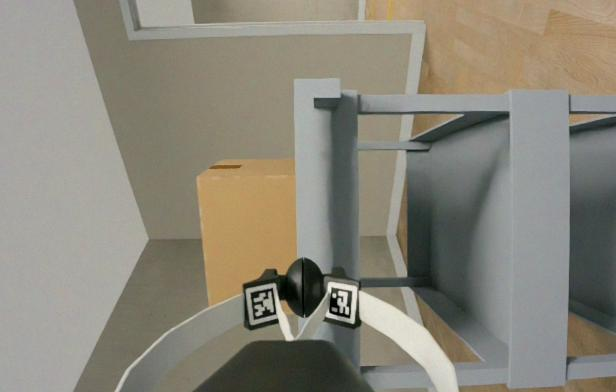

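>>> {"op": "move", "data": {"blocking": false, "r2": {"joints": {"gripper_m": 0.1}, "pace": "default"}, "cameras": []}}

>>> {"op": "wait", "data": {"seconds": 3, "cameras": []}}

>>> {"op": "move", "data": {"blocking": false, "r2": {"base": {"translate_m": 0.32}, "pace": "slow", "contact_limits": {"translate_m": 0.1}}, "cameras": []}}

>>> {"op": "wait", "data": {"seconds": 6, "cameras": ["r2_wrist_camera", "r2_head_camera"]}}

Scene clock: 4070.07 s.
move: r2 moving
r1.base_odometry: x=-1.944 y=-0.890 heading=+0.722
r1.turned_by_wheels: +0.000
r1.turned_by_imu: +0.000
r1.base_tilt: forward=-1.6 right=+1.3
r1.lidar_m: 1.19 0.40 0.38 3.11 1.31 1.31 1.79 2.65 1.76 1.56 1.59 1.33
r1.base_status: not commanded
r1.joint_positions: lift_m=+0.800 arm_m=+0.143 wrist_yaw_rad=+1.737 wrist_pitch_rad=+0.002 wrist_roll_rad=+0.000 gripper_m=-0.011
r1.joint_status: not commanded
r1.measured_speeds: translate_m=+0.000 strafe_m=+0.000 rotate_rad=+0.000 lift_m=+0.000 arm_m=+0.000 wrist_yaw_rad=+0.000 wrist_pitch_rad=+0.000 wrist_roll_rad=+0.000
r1.motor_effort: lift_m=+24(24) arm_m=-4(4) wheel_0=+11(11) wheel_1=-2(3) wheel_2=+2(2)
r1.servo_current: wrist_yaw_rad=78(78) wrist_pitch_rad=39(52) wrist_roll_rad=39(65) gripper_m=59(65)
r1.contact_limits: arm_m 0
r1.hand_pose: x=+0.3523 y=+0.2989 z=+0.9772 quat_wxyz=(+0.646, -0.001, +0.001, +0.763) (m; r1's base frame)
r1.wrist_depth_mm: - - 246 247 249 249 250 / - - 247 247 248 250 251 / - - 248 248 249 250 251 / - - 248 249 250 250 251 / - - 249 248 250 252 252 / - - 248 183 250 252 253 / 1661 - 249 183 251 252 253
r2.base_odometry: x=-2.192 y=+0.115 heading=-2.067
r2.turned_by_wheels: +0.000
r2.turned_by_imu: +0.000
r2.base_tilt: forward=-0.7 right=+0.1
r2.lidar_m: 0.69 2.42 2.33 2.45 2.81 2.72 2.89 2.42 2.34 2.47 1.75 0.72
r2.base_status: not commanded
r2.joint_positions: lift_m=+0.682 arm_m=+0.000 wrist_yaw_rad=+0.000 wrist_pitch_rad=+0.001 wrist_roll_rad=+1.569 gripper_m=+0.020
r2.joint_status: gripper_m moving
r2.measured_speeds: translate_m=+0.000 strafe_m=+0.000 rotate_rad=+0.000 lift_m=+0.000 arm_m=+0.000 wrist_yaw_rad=+0.000 wrist_pitch_rad=+0.000 wrist_roll_rad=+0.000
r2.motor_effort: lift_m=+15(16) arm_m=-5(5) wheel_0=-4(5) wheel_1=-4(4) wheel_2=+4(5)
r2.servo_current: wrist_yaw_rad=46(59) wrist_pitch_rad=46(46) wrist_roll_rad=46(52) gripper_m=98(104)
r2.contact_limits: translate_m 0.5
r2.hand_pose: x=+0.4593 y=-0.0874 z=+0.8600 quat_wxyz=(+0.708, +0.707, +0.001, -0.001) (m; r2's base frame)
r2.wrist_depth_mm: - - - - - 1708 1182 / - - - - - 1618 1182 / - - - 917 - - 544 / - - 759 759 - - 549 / - - 809 778 - - 544 / - - 193 195 186 554 549 / - - - 112 - 580 554
pictures: none
No camera images: "cameras" was empty.

Scene clock: 4071.37 s.
earlier move: r2 done
r1.base_odometry: x=-1.944 y=-0.890 heading=+0.722
r1.turned_by_wheels: +0.000
r1.turned_by_imu: +0.000
r1.base_tilt: forward=-1.6 right=+1.2
r1.lidar_m: 1.19 0.40 0.39 3.12 1.32 1.31 1.74 2.69 1.73 1.56 1.60 1.32
r1.base_status: not commanded
r1.joint_positions: lift_m=+0.800 arm_m=+0.143 wrist_yaw_rad=+1.737 wrist_pitch_rad=+0.002 wrist_roll_rad=+0.000 gripper_m=-0.011
r1.joint_status: not commanded
r1.measured_speeds: translate_m=+0.000 strafe_m=+0.000 rotate_rad=+0.000 lift_m=+0.000 arm_m=+0.000 wrist_yaw_rad=+0.000 wrist_pitch_rad=+0.000 wrist_roll_rad=+0.000
r1.motor_effort: lift_m=+24(24) arm_m=-3(4) wheel_0=+11(11) wheel_1=-2(3) wheel_2=+2(2)
r1.servo_current: wrist_yaw_rad=52(78) wrist_pitch_rad=39(52) wrist_roll_rad=52(78) gripper_m=65(65)
r1.contact_limits: arm_m 0
r1.hand_pose: x=+0.3523 y=+0.2989 z=+0.9772 quat_wxyz=(+0.646, -0.001, +0.001, +0.763) (m; r1's base frame)
r1.wrist_depth_mm: - - 247 248 249 248 250 / - - 247 247 249 249 250 / - - 247 248 250 250 251 / - - 248 249 250 250 252 / - - 248 248 250 252 253 / - - 248 183 250 252 252 / 1661 - 250 183 251 251 253
r2.base_odometry: x=-2.192 y=+0.115 heading=-2.067
r2.turned_by_wheels: +0.000
r2.turned_by_imu: +0.000
r2.base_tilt: forward=-0.7 right=+0.0
r2.lidar_m: 0.67 2.40 2.32 2.45 2.84 2.73 2.89 2.43 2.35 2.49 1.73 0.73
r2.base_status: not commanded
r2.joint_positions: lift_m=+0.682 arm_m=+0.000 wrist_yaw_rad=+0.000 wrist_pitch_rad=+0.001 wrist_roll_rad=+1.569 gripper_m=+0.100
r2.joint_status: all done
r2.measured_speeds: translate_m=+0.000 strafe_m=+0.000 rotate_rad=+0.000 lift_m=+0.000 arm_m=+0.000 wrist_yaw_rad=+0.000 wrist_pitch_rad=+0.000 wrist_roll_rad=+0.000
r2.motor_effort: lift_m=+15(16) arm_m=-4(5) wheel_0=-4(5) wheel_1=-4(5) wheel_2=+4(5)
r2.servo_current: wrist_yaw_rad=46(65) wrist_pitch_rad=46(46) wrist_roll_rad=46(59) gripper_m=52(130)
r2.contact_limits: translate_m 0.5
r2.hand_pose: x=+0.4593 y=-0.0874 z=+0.8600 quat_wxyz=(+0.708, +0.707, +0.001, -0.001) (m; r2's base frame)
r2.wrist_depth_mm: - - - - - 1808 1182 / - - - - - 1618 1160 / - - - 917 - - 549 / - - 778 768 - - 549 / - - 788 788 1182 - 549 / - - 198 831 197 - 554 / - - - 112 - 559 554
wait: 1.30 of 3 s (r2 has come to rest)
pictures: none
No camera images: "cameras" was empty.

Scene clock: 4071.87 s.
move: r2 moving
r1.base_odometry: x=-1.944 y=-0.890 heading=+0.722
r1.turned_by_wheels: +0.000
r1.turned_by_imu: +0.000
r1.base_tilt: forward=-1.6 right=+1.2
r1.lidar_m: 1.19 0.41 0.40 3.11 1.33 1.33 1.77 2.70 1.72 1.58 1.60 1.30
r1.base_status: not commanded
r1.joint_positions: lift_m=+0.800 arm_m=+0.143 wrist_yaw_rad=+1.737 wrist_pitch_rad=+0.002 wrist_roll_rad=+0.000 gripper_m=-0.011
r1.joint_status: not commanded
r1.measured_speeds: translate_m=+0.000 strafe_m=+0.000 rotate_rad=+0.000 lift_m=+0.000 arm_m=+0.000 wrist_yaw_rad=+0.000 wrist_pitch_rad=+0.000 wrist_roll_rad=+0.000
r1.motor_effort: lift_m=+24(24) arm_m=-3(4) wheel_0=+10(11) wheel_1=-2(2) wheel_2=+2(2)
r1.servo_current: wrist_yaw_rad=46(59) wrist_pitch_rad=39(46) wrist_roll_rad=65(65) gripper_m=59(65)
r1.contact_limits: arm_m 0
r1.hand_pose: x=+0.3523 y=+0.2989 z=+0.9772 quat_wxyz=(+0.646, -0.001, +0.001, +0.763) (m; r1's base frame)
r1.wrist_depth_mm: - - 246 247 248 250 250 / - - 247 249 249 249 250 / - - 248 248 249 250 252 / - - 247 249 250 251 251 / - - 248 248 250 251 252 / - - 248 184 250 252 252 / 1708 - 249 183 251 252 252
r2.base_odometry: x=-2.198 y=+0.105 heading=-2.067
r2.turned_by_wheels: +0.000
r2.turned_by_imu: +0.000
r2.base_tilt: forward=-0.7 right=+0.1
r2.lidar_m: 0.68 2.43 2.32 2.44 2.82 2.75 2.91 2.43 2.36 2.49 1.75 0.69
r2.base_status: translate_m moving
r2.joint_positions: lift_m=+0.682 arm_m=+0.000 wrist_yaw_rad=+0.000 wrist_pitch_rad=+0.001 wrist_roll_rad=+1.569 gripper_m=+0.100
r2.joint_status: not commanded
r2.measured_speeds: translate_m=+0.048 strafe_m=+0.000 rotate_rad=-0.002 lift_m=+0.000 arm_m=+0.000 wrist_yaw_rad=+0.000 wrist_pitch_rad=+0.000 wrist_roll_rad=+0.000
r2.motor_effort: lift_m=+15(16) arm_m=-4(4) wheel_0=+6(10) wheel_1=+6(8) wheel_2=-8(10)
r2.servo_current: wrist_yaw_rad=46(59) wrist_pitch_rad=39(46) wrist_roll_rad=46(59) gripper_m=52(59)
r2.contact_limits: translate_m 0.1
r2.hand_pose: x=+0.4593 y=-0.0874 z=+0.8600 quat_wxyz=(+0.708, +0.707, +0.001, -0.001) (m; r2's base frame)
r2.wrist_depth_mm: - - - - - 1708 1205 / - - - - - 1618 1138 / - - - 891 - - 535 / - - 768 759 - - 530 / - - 768 778 1160 - 535 / - - 198 798 197 - 535 / - - - 112 - 549 544
pictures: none
No camera images: "cameras" was empty.

Scene clock: 4075.93 s.
earlier move: r2 done
r1.base_odometry: x=-1.944 y=-0.890 heading=+0.722
r1.turned_by_wheels: +0.000
r1.turned_by_imu: +0.000
r1.base_tilt: forward=-1.5 right=+1.2
r1.lidar_m: 1.19 0.41 0.38 3.14 1.31 1.32 - 2.66 1.75 1.57 1.60 1.33
r1.base_status: not commanded
r1.joint_positions: lift_m=+0.800 arm_m=+0.143 wrist_yaw_rad=+1.737 wrist_pitch_rad=+0.002 wrist_roll_rad=+0.000 gripper_m=-0.011
r1.joint_status: not commanded
r1.measured_speeds: translate_m=+0.000 strafe_m=+0.000 rotate_rad=+0.000 lift_m=+0.000 arm_m=+0.000 wrist_yaw_rad=+0.000 wrist_pitch_rad=+0.000 wrist_roll_rad=+0.000
r1.motor_effort: lift_m=+24(24) arm_m=-4(4) wheel_0=+11(11) wheel_1=-2(3) wheel_2=+2(2)
r1.servo_current: wrist_yaw_rad=59(65) wrist_pitch_rad=33(52) wrist_roll_rad=39(65) gripper_m=52(65)
r1.contact_limits: arm_m 0
r1.hand_pose: x=+0.3523 y=+0.2989 z=+0.9772 quat_wxyz=(+0.646, -0.001, +0.001, +0.763) (m; r1's base frame)
r1.wrist_depth_mm: - - 246 247 248 249 249 / - - 247 248 248 250 251 / - - 247 248 249 250 251 / - - 248 248 249 251 252 / 1661 - 249 249 249 251 252 / - - 249 184 251 252 253 / - - 249 183 251 252 253
r2.base_odometry: x=-2.344 y=-0.166 heading=-2.067
r2.turned_by_wheels: +0.000
r2.turned_by_imu: +0.001
r2.base_tilt: forward=-0.7 right=+0.1
r2.lidar_m: 0.38 0.42 2.17 2.29 3.09 3.01 3.19 2.60 2.52 2.67 1.58 0.42
r2.base_status: done
r2.joint_positions: lift_m=+0.682 arm_m=+0.000 wrist_yaw_rad=-0.001 wrist_pitch_rad=+0.001 wrist_roll_rad=+1.569 gripper_m=+0.100
r2.joint_status: not commanded
r2.measured_speeds: translate_m=+0.000 strafe_m=+0.000 rotate_rad=+0.000 lift_m=+0.000 arm_m=+0.000 wrist_yaw_rad=+0.000 wrist_pitch_rad=+0.000 wrist_roll_rad=+0.000
r2.motor_effort: lift_m=+15(16) arm_m=+4(5) wheel_0=+5(12) wheel_1=+6(8) wheel_2=-9(13)
r2.servo_current: wrist_yaw_rad=46(59) wrist_pitch_rad=39(46) wrist_roll_rad=33(59) gripper_m=46(59)
r2.contact_limits: translate_m 0.1
r2.hand_pose: x=+0.4591 y=-0.0879 z=+0.8600 quat_wxyz=(+0.708, +0.707, +0.000, -0.001) (m; r2's base frame)
r2.wrist_depth_mm: - - - 182 241 1537 1078 / - - - 182 243 1863 - / - - - 183 244 - - / - 459 455 185 243 - - / - - 469 185 245 - - / - - 198 185 201 - - / - - 504 112 245 1808 -
wait: 4.07 of 6 s (r2 has come to rest)
pictures: r2_head_camera, r2_wrist_camera
Images, in order (width x height): r2_head_camera 420x560, r2_wrist_camera 616x392.

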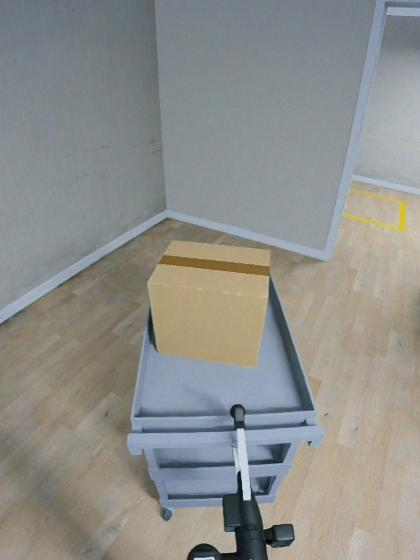

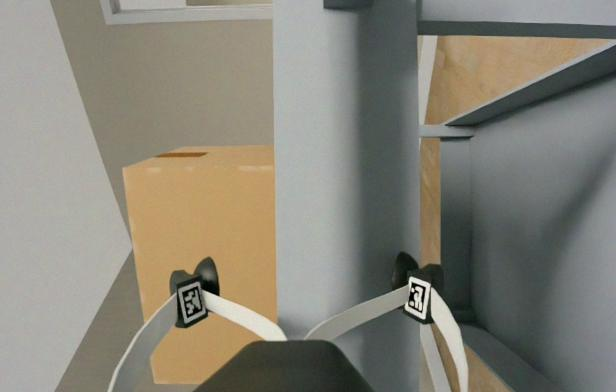

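>>> {"op": "move", "data": {"blocking": false, "r2": {"joints": {"gripper_m": -0.03}, "pace": "slow"}, "cameras": []}}

>>> {"op": "wait", "data": {"seconds": 5, "cameras": ["r2_wrist_camera", "r2_head_camera"]}}

Scene clock: 4088.73 s.
move: r2 moving
r1.base_odometry: x=-1.944 y=-0.890 heading=+0.722
r1.turned_by_wheels: +0.000
r1.turned_by_imu: +0.000
r1.base_tilt: forward=-1.6 right=+1.2
r1.lidar_m: 1.18 0.41 0.38 3.12 1.30 1.33 - 2.64 1.75 1.58 1.61 1.32
r1.base_status: not commanded
r1.joint_positions: lift_m=+0.800 arm_m=+0.143 wrist_yaw_rad=+1.737 wrist_pitch_rad=+0.002 wrist_roll_rad=+0.000 gripper_m=-0.011
r1.joint_status: not commanded
r1.measured_speeds: translate_m=+0.000 strafe_m=+0.000 rotate_rad=+0.000 lift_m=+0.000 arm_m=+0.000 wrist_yaw_rad=+0.000 wrist_pitch_rad=+0.000 wrist_roll_rad=+0.000
r1.motor_effort: lift_m=+24(24) arm_m=-3(4) wheel_0=+10(11) wheel_1=-2(3) wheel_2=+2(2)
r1.servo_current: wrist_yaw_rad=52(59) wrist_pitch_rad=39(46) wrist_roll_rad=52(59) gripper_m=59(59)
r1.contact_limits: arm_m 0
r1.hand_pose: x=+0.3523 y=+0.2989 z=+0.9772 quat_wxyz=(+0.646, -0.001, +0.001, +0.763) (m; r1's base frame)
r1.wrist_depth_mm: - - 246 247 247 249 250 / - - 247 248 248 249 250 / - - 248 247 249 250 251 / - - 247 248 250 250 252 / 1708 - 248 249 251 251 251 / - - 248 183 250 251 252 / - - 249 183 251 251 253
r2.base_odometry: x=-2.344 y=-0.166 heading=-2.067
r2.turned_by_wheels: +0.000
r2.turned_by_imu: +0.000
r2.base_tilt: forward=-0.7 right=+0.1
r2.lidar_m: 0.39 0.38 2.16 2.28 3.09 3.00 3.18 2.59 2.52 2.64 1.58 0.42
r2.base_status: not commanded
r2.joint_positions: lift_m=+0.682 arm_m=+0.000 wrist_yaw_rad=-0.001 wrist_pitch_rad=+0.001 wrist_roll_rad=+1.569 gripper_m=+0.092
r2.joint_status: gripper_m moving
r2.measured_speeds: translate_m=+0.000 strafe_m=+0.000 rotate_rad=+0.000 lift_m=+0.000 arm_m=+0.000 wrist_yaw_rad=+0.000 wrist_pitch_rad=+0.000 wrist_roll_rad=+0.000
r2.motor_effort: lift_m=+15(16) arm_m=+4(4) wheel_0=+5(5) wheel_1=+6(6) wheel_2=-8(9)
r2.servo_current: wrist_yaw_rad=39(52) wrist_pitch_rad=39(46) wrist_roll_rad=46(52) gripper_m=78(85)
r2.contact_limits: translate_m 0.1
r2.hand_pose: x=+0.4591 y=-0.0879 z=+0.8600 quat_wxyz=(+0.708, +0.707, +0.000, -0.001) (m; r2's base frame)
r2.wrist_depth_mm: - - - 182 242 1499 1138 / - - - 183 242 1863 - / - - - 183 244 - - / - 462 452 183 244 - - / - - 466 184 243 - - / - - 197 185 198 - - / - - 508 112 247 634 -
pictures: none
No camera images: "cameras" was empty.

Scene clock: 4092.73 s.
earlier move: r2 done
r1.base_odometry: x=-1.944 y=-0.890 heading=+0.722
r1.turned_by_wheels: +0.000
r1.turned_by_imu: +0.000
r1.base_tilt: forward=-1.6 right=+1.2
r1.lidar_m: 1.19 0.38 0.38 3.13 1.32 1.32 - 2.68 1.73 1.57 1.61 1.30
r1.base_status: not commanded
r1.joint_positions: lift_m=+0.800 arm_m=+0.143 wrist_yaw_rad=+1.737 wrist_pitch_rad=+0.002 wrist_roll_rad=+0.000 gripper_m=-0.011
r1.joint_status: not commanded
r1.measured_speeds: translate_m=+0.000 strafe_m=+0.000 rotate_rad=+0.000 lift_m=+0.000 arm_m=+0.000 wrist_yaw_rad=+0.000 wrist_pitch_rad=+0.000 wrist_roll_rad=+0.000
r1.motor_effort: lift_m=+24(24) arm_m=-3(4) wheel_0=+11(11) wheel_1=-2(3) wheel_2=+2(2)
r1.servo_current: wrist_yaw_rad=52(72) wrist_pitch_rad=39(46) wrist_roll_rad=39(72) gripper_m=59(65)
r1.contact_limits: arm_m 0
r1.hand_pose: x=+0.3523 y=+0.2989 z=+0.9772 quat_wxyz=(+0.646, -0.001, +0.001, +0.763) (m; r1's base frame)
r1.wrist_depth_mm: - - 246 247 249 249 250 / - - 246 248 249 250 251 / - - 248 248 249 250 251 / - - 248 249 250 251 251 / - - 248 249 251 251 252 / - - 249 183 249 252 253 / - - 250 183 251 251 253
r2.base_odometry: x=-2.344 y=-0.166 heading=-2.067
r2.turned_by_wheels: +0.000
r2.turned_by_imu: +0.001
r2.base_tilt: forward=-0.7 right=+0.1
r2.lidar_m: 0.38 0.39 2.18 2.26 3.10 3.00 3.21 2.60 2.50 2.70 1.57 0.41
r2.base_status: not commanded
r2.joint_positions: lift_m=+0.682 arm_m=+0.000 wrist_yaw_rad=+0.000 wrist_pitch_rad=+0.004 wrist_roll_rad=+1.569 gripper_m=-0.028
r2.joint_status: all done
r2.measured_speeds: translate_m=+0.000 strafe_m=+0.000 rotate_rad=+0.000 lift_m=+0.000 arm_m=+0.000 wrist_yaw_rad=+0.000 wrist_pitch_rad=+0.000 wrist_roll_rad=+0.000
r2.motor_effort: lift_m=+16(17) arm_m=+4(4) wheel_0=+2(5) wheel_1=+4(6) wheel_2=-2(9)
r2.servo_current: wrist_yaw_rad=46(65) wrist_pitch_rad=46(52) wrist_roll_rad=46(65) gripper_m=150(228)
r2.contact_limits: translate_m 0.1
r2.hand_pose: x=+0.4592 y=-0.0875 z=+0.8593 quat_wxyz=(+0.708, +0.707, +0.001, -0.001) (m; r2's base frame)
r2.wrist_depth_mm: - - - 172 231 1537 1138 / - - - 172 232 1756 - / - - - 173 233 - - / - 452 445 173 233 - - / - - 462 174 235 - - / - - 183 176 181 - - / - 504 504 112 236 - -
wait: 4.00 of 5 s (r2 has come to rest)
pictures: r2_head_camera, r2_wrist_camera
Images, in order (width x height): r2_head_camera 420x560, r2_wrist_camera 616x392.

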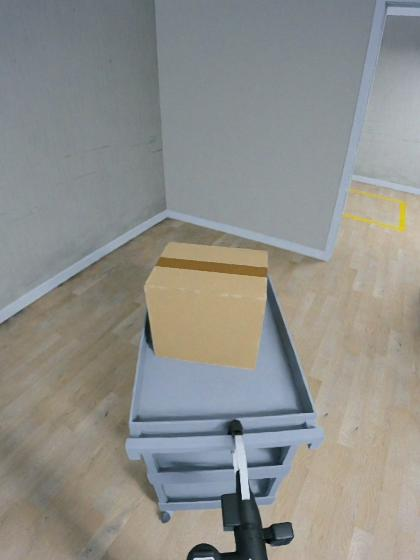

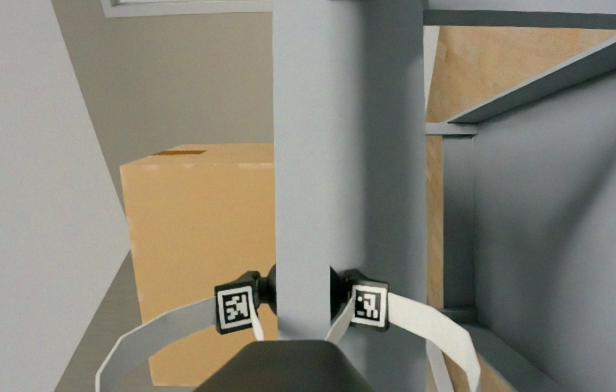

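>>> {"op": "move", "data": {"blocking": false, "r2": {"base": {"translate_m": -0.1}, "pace": "slow", "contact_limits": {"translate_m": 0.5}}, "cameras": []}}

>>> {"op": "wait", "data": {"seconds": 3, "cameras": ["r2_wrist_camera"]}}

Scene clock: 4096.77 s.
move: r2 moving
r1.base_odometry: x=-1.944 y=-0.890 heading=+0.722
r1.turned_by_wheels: +0.000
r1.turned_by_imu: +0.000
r1.base_tilt: forward=-1.6 right=+1.2
r1.lidar_m: 1.18 0.40 0.36 3.12 1.32 1.33 - 2.65 1.75 1.56 1.58 1.32
r1.base_status: not commanded
r1.joint_positions: lift_m=+0.800 arm_m=+0.143 wrist_yaw_rad=+1.737 wrist_pitch_rad=+0.002 wrist_roll_rad=+0.000 gripper_m=-0.011
r1.joint_status: not commanded
r1.measured_speeds: translate_m=+0.000 strafe_m=+0.000 rotate_rad=+0.000 lift_m=+0.000 arm_m=+0.000 wrist_yaw_rad=+0.000 wrist_pitch_rad=+0.000 wrist_roll_rad=+0.000
r1.motor_effort: lift_m=+24(24) arm_m=-3(4) wheel_0=+10(11) wheel_1=-2(3) wheel_2=+2(2)
r1.servo_current: wrist_yaw_rad=46(65) wrist_pitch_rad=46(46) wrist_roll_rad=46(59) gripper_m=52(65)
r1.contact_limits: arm_m 0
r1.hand_pose: x=+0.3523 y=+0.2989 z=+0.9772 quat_wxyz=(+0.646, -0.001, +0.001, +0.763) (m; r1's base frame)
r1.wrist_depth_mm: - - 246 247 248 249 251 / - - 247 248 248 250 250 / - - 247 248 249 250 251 / - - 248 249 250 250 251 / - - 248 249 250 251 252 / - - 249 183 251 251 253 / - - 249 183 250 252 253
r2.base_odometry: x=-2.339 y=-0.156 heading=-2.067
r2.turned_by_wheels: +0.000
r2.turned_by_imu: +0.001
r2.base_tilt: forward=-0.7 right=+0.1
r2.lidar_m: 0.35 0.39 2.18 2.32 3.08 2.99 3.20 2.57 2.52 2.68 1.57 0.42
r2.base_status: translate_m moving
r2.joint_positions: lift_m=+0.682 arm_m=+0.000 wrist_yaw_rad=+0.004 wrist_pitch_rad=+0.004 wrist_roll_rad=+1.569 gripper_m=-0.028
r2.joint_status: not commanded
r2.measured_speeds: translate_m=-0.047 strafe_m=+0.000 rotate_rad=+0.001 lift_m=+0.000 arm_m=+0.000 wrist_yaw_rad=+0.012 wrist_pitch_rad=+0.000 wrist_roll_rad=+0.000
r2.motor_effort: lift_m=+16(16) arm_m=-4(4) wheel_0=-5(10) wheel_1=-8(8) wheel_2=+14(15)
r2.servo_current: wrist_yaw_rad=39(59) wrist_pitch_rad=39(46) wrist_roll_rad=46(52) gripper_m=143(150)
r2.contact_limits: translate_m 0.5
r2.hand_pose: x=+0.4597 y=-0.0863 z=+0.8593 quat_wxyz=(+0.708, +0.707, +0.003, +0.000) (m; r2's base frame)
r2.wrist_depth_mm: - - - 169 229 1537 1182 / - - - 171 229 1756 - / - - 647 172 233 - - / - 452 442 172 233 - - / - - 466 174 234 - - / - - 182 174 180 - - / - 512 508 112 237 603 -
pictures: none
No camera images: "cameras" was empty.

Scene clock: 4098.57 s.
earlier move: r2 done
r1.base_odometry: x=-1.944 y=-0.890 heading=+0.722
r1.turned_by_wheels: +0.000
r1.turned_by_imu: +0.000
r1.base_tilt: forward=-1.6 right=+1.2
r1.lidar_m: 1.18 0.39 0.39 3.14 1.26 1.30 1.78 2.70 1.73 1.57 1.61 1.32
r1.base_status: not commanded
r1.joint_positions: lift_m=+0.800 arm_m=+0.143 wrist_yaw_rad=+1.737 wrist_pitch_rad=+0.002 wrist_roll_rad=+0.000 gripper_m=-0.011
r1.joint_status: not commanded
r1.measured_speeds: translate_m=+0.000 strafe_m=+0.000 rotate_rad=+0.000 lift_m=+0.000 arm_m=+0.000 wrist_yaw_rad=+0.000 wrist_pitch_rad=+0.000 wrist_roll_rad=+0.000
r1.motor_effort: lift_m=+24(24) arm_m=-3(4) wheel_0=+10(11) wheel_1=-3(3) wheel_2=+2(2)
r1.servo_current: wrist_yaw_rad=33(85) wrist_pitch_rad=46(46) wrist_roll_rad=52(65) gripper_m=65(65)
r1.contact_limits: arm_m 0
r1.hand_pose: x=+0.3523 y=+0.2989 z=+0.9772 quat_wxyz=(+0.646, -0.001, +0.001, +0.763) (m; r1's base frame)
r1.wrist_depth_mm: - - 246 247 248 249 250 / - - 247 247 249 249 251 / - - 247 247 249 249 251 / - - 248 248 249 250 251 / - - 249 249 250 251 252 / - - 248 184 251 251 253 / - - 249 183 251 252 253
r2.base_odometry: x=-2.297 y=-0.078 heading=-2.068
r2.turned_by_wheels: -0.001
r2.turned_by_imu: -0.001
r2.base_tilt: forward=-0.8 right=+0.1
r2.lidar_m: 0.38 0.41 2.21 2.34 2.99 2.93 3.09 2.54 2.43 2.58 1.62 0.41
r2.base_status: done
r2.joint_positions: lift_m=+0.682 arm_m=+0.000 wrist_yaw_rad=+0.001 wrist_pitch_rad=+0.003 wrist_roll_rad=+1.569 gripper_m=-0.028
r2.joint_status: not commanded
r2.measured_speeds: translate_m=+0.000 strafe_m=+0.000 rotate_rad=+0.000 lift_m=+0.000 arm_m=+0.000 wrist_yaw_rad=+0.000 wrist_pitch_rad=+0.000 wrist_roll_rad=+0.000
r2.motor_effort: lift_m=+16(16) arm_m=-4(4) wheel_0=-6(11) wheel_1=-7(9) wheel_2=+5(18)
r2.servo_current: wrist_yaw_rad=46(59) wrist_pitch_rad=39(46) wrist_roll_rad=52(59) gripper_m=130(150)
r2.contact_limits: translate_m 0.5
r2.hand_pose: x=+0.4594 y=-0.0872 z=+0.8594 quat_wxyz=(+0.708, +0.707, +0.001, -0.001) (m; r2's base frame)
r2.wrist_depth_mm: - - - 162 219 1661 1255 / - - - 164 223 1808 - / - - 477 167 225 - - / - 459 449 169 229 - - / - - 469 172 233 - - / - - 182 174 180 - - / - - 521 112 239 1661 -
wait: 1.80 of 3 s (r2 has come to rest)
pictures: r2_wrist_camera
Images, in order (width x height): r2_wrist_camera 616x392.

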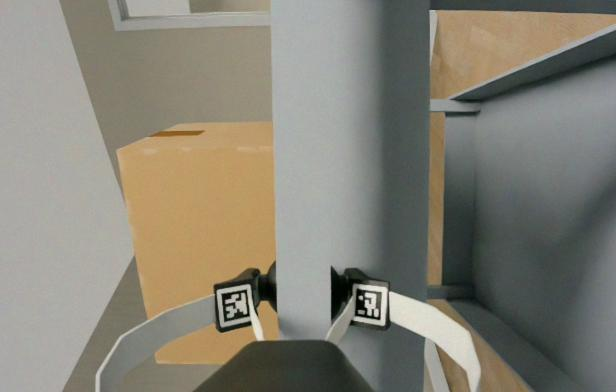

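>>> {"op": "move", "data": {"blocking": false, "r2": {"base": {"translate_m": -0.3}, "pace": "slow", "contact_limits": {"translate_m": 0.5}}, "cameras": []}}

>>> {"op": "wait", "data": {"seconds": 5, "cameras": ["r2_wrist_camera", "r2_head_camera"]}}

Scene clock: 4107.57 s.
move: r2 moving
r1.base_odometry: x=-1.944 y=-0.890 heading=+0.722
r1.turned_by_wheels: +0.000
r1.turned_by_imu: +0.000
r1.base_tilt: forward=-1.5 right=+1.2
r1.lidar_m: 1.19 0.39 0.38 3.11 1.25 1.30 1.74 2.67 1.76 1.57 1.60 1.30
r1.base_status: not commanded
r1.joint_positions: lift_m=+0.800 arm_m=+0.143 wrist_yaw_rad=+1.737 wrist_pitch_rad=+0.002 wrist_roll_rad=+0.000 gripper_m=-0.011
r1.joint_status: not commanded
r1.measured_speeds: translate_m=+0.000 strafe_m=+0.000 rotate_rad=+0.000 lift_m=+0.000 arm_m=+0.000 wrist_yaw_rad=+0.000 wrist_pitch_rad=+0.000 wrist_roll_rad=+0.000
r1.motor_effort: lift_m=+24(24) arm_m=-4(4) wheel_0=+10(11) wheel_1=-2(3) wheel_2=+2(2)
r1.servo_current: wrist_yaw_rad=39(65) wrist_pitch_rad=39(46) wrist_roll_rad=59(59) gripper_m=59(59)
r1.contact_limits: arm_m 0
r1.hand_pose: x=+0.3523 y=+0.2989 z=+0.9772 quat_wxyz=(+0.646, -0.001, +0.001, +0.763) (m; r1's base frame)
r1.wrist_depth_mm: - - 246 247 248 248 249 / - - 246 248 248 249 250 / - - 247 248 250 250 252 / - - 248 249 250 251 251 / - - 248 249 250 250 252 / - - 249 183 251 252 253 / - - 248 183 251 252 254
r2.base_odometry: x=-2.291 y=-0.067 heading=-2.068
r2.turned_by_wheels: +0.000
r2.turned_by_imu: +0.000
r2.base_tilt: forward=-0.7 right=+0.1
r2.lidar_m: 0.39 0.42 2.23 2.36 2.99 2.90 3.08 2.53 2.46 2.59 1.62 0.41
r2.base_status: translate_m moving
r2.joint_positions: lift_m=+0.682 arm_m=+0.000 wrist_yaw_rad=+0.001 wrist_pitch_rad=+0.003 wrist_roll_rad=+1.569 gripper_m=-0.028
r2.joint_status: not commanded
r2.measured_speeds: translate_m=-0.049 strafe_m=+0.000 rotate_rad=-0.001 lift_m=+0.000 arm_m=+0.000 wrist_yaw_rad=+0.000 wrist_pitch_rad=+0.000 wrist_roll_rad=+0.000
r2.motor_effort: lift_m=+16(16) arm_m=-4(4) wheel_0=-9(10) wheel_1=-7(9) wheel_2=+13(14)
r2.servo_current: wrist_yaw_rad=46(59) wrist_pitch_rad=39(46) wrist_roll_rad=39(52) gripper_m=143(143)
r2.contact_limits: translate_m 0.5
r2.hand_pose: x=+0.4594 y=-0.0872 z=+0.8594 quat_wxyz=(+0.708, +0.707, +0.001, -0.001) (m; r2's base frame)
r2.wrist_depth_mm: - - - 160 215 1576 1281 / - - - 162 220 - - / - - 436 165 224 - - / - 459 445 169 229 - - / - - 469 172 234 - - / - - 182 174 180 741 - / - - - 112 241 1618 544
pictures: none
No camera images: "cameras" was empty.

Scene clock: 4111.33 s.
earlier move: r2 done
r1.base_odometry: x=-1.944 y=-0.890 heading=+0.722
r1.turned_by_wheels: +0.000
r1.turned_by_imu: +0.000
r1.base_tilt: forward=-1.6 right=+1.2
r1.lidar_m: 1.18 0.40 0.38 3.10 3.14 1.04 1.81 2.69 1.76 1.57 1.60 1.29
r1.base_status: not commanded
r1.joint_positions: lift_m=+0.800 arm_m=+0.143 wrist_yaw_rad=+1.737 wrist_pitch_rad=+0.002 wrist_roll_rad=+0.000 gripper_m=-0.011
r1.joint_status: not commanded
r1.measured_speeds: translate_m=+0.000 strafe_m=+0.000 rotate_rad=+0.000 lift_m=+0.000 arm_m=+0.000 wrist_yaw_rad=+0.000 wrist_pitch_rad=+0.000 wrist_roll_rad=+0.000
r1.motor_effort: lift_m=+24(24) arm_m=-3(4) wheel_0=+11(11) wheel_1=-3(3) wheel_2=+2(2)
r1.servo_current: wrist_yaw_rad=39(72) wrist_pitch_rad=39(59) wrist_roll_rad=39(72) gripper_m=59(65)
r1.contact_limits: arm_m 0
r1.hand_pose: x=+0.3523 y=+0.2989 z=+0.9772 quat_wxyz=(+0.646, -0.001, +0.001, +0.763) (m; r1's base frame)
r1.wrist_depth_mm: - - 247 248 248 249 250 / - - 247 248 249 249 250 / - - 248 248 249 250 251 / - - 248 249 250 251 252 / - - 249 249 250 251 252 / - - 248 183 250 252 253 / - - 249 183 251 252 253
r2.base_odometry: x=-2.154 y=+0.185 heading=-2.068
r2.turned_by_wheels: +0.000
r2.turned_by_imu: -0.001
r2.base_tilt: forward=-0.7 right=+0.0
r2.lidar_m: 0.45 2.46 2.37 2.49 2.75 2.68 2.82 2.36 2.30 2.45 1.78 0.32
r2.base_status: done
r2.joint_positions: lift_m=+0.682 arm_m=+0.000 wrist_yaw_rad=-0.005 wrist_pitch_rad=+0.003 wrist_roll_rad=+1.569 gripper_m=-0.029
r2.joint_status: not commanded
r2.measured_speeds: translate_m=+0.000 strafe_m=+0.000 rotate_rad=+0.000 lift_m=+0.000 arm_m=+0.000 wrist_yaw_rad=+0.000 wrist_pitch_rad=+0.000 wrist_roll_rad=+0.000
r2.motor_effort: lift_m=+17(17) arm_m=-4(4) wheel_0=-9(14) wheel_1=-5(9) wheel_2=+3(14)
r2.servo_current: wrist_yaw_rad=39(65) wrist_pitch_rad=39(46) wrist_roll_rad=52(59) gripper_m=98(143)
r2.contact_limits: translate_m 0.5
r2.hand_pose: x=+0.4589 y=-0.0887 z=+0.8593 quat_wxyz=(+0.708, +0.707, +0.000, -0.003) (m; r2's base frame)
r2.wrist_depth_mm: - 338 330 - 137 137 - / - 384 384 - 149 149 - / - 466 455 - 168 169 - / - - 564 108 191 627 - / - - - 130 224 1756 512 / - - 186 156 181 1618 473 / - - - 112 384 384 392
wait: 3.77 of 5 s (r2 has come to rest)
pictures: r2_head_camera, r2_wrist_camera
Images, in order (width x height): r2_head_camera 420x560, r2_wrist_camera 616x392.

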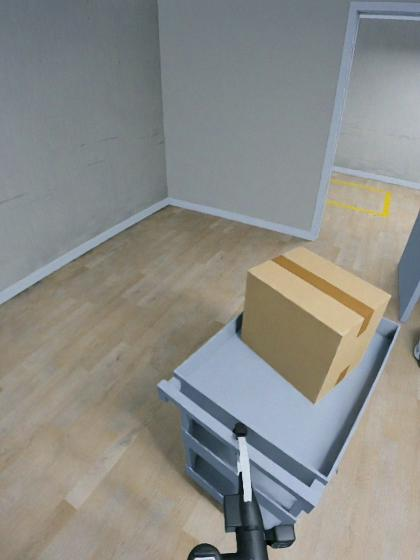

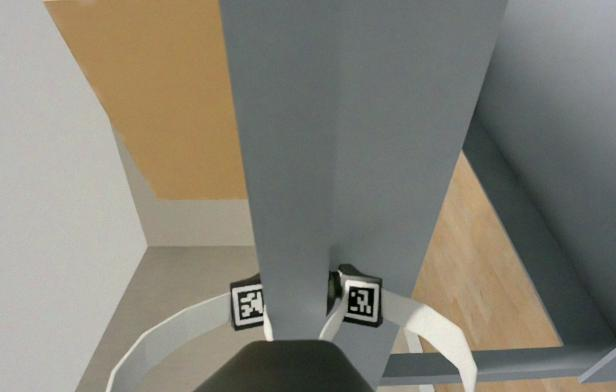

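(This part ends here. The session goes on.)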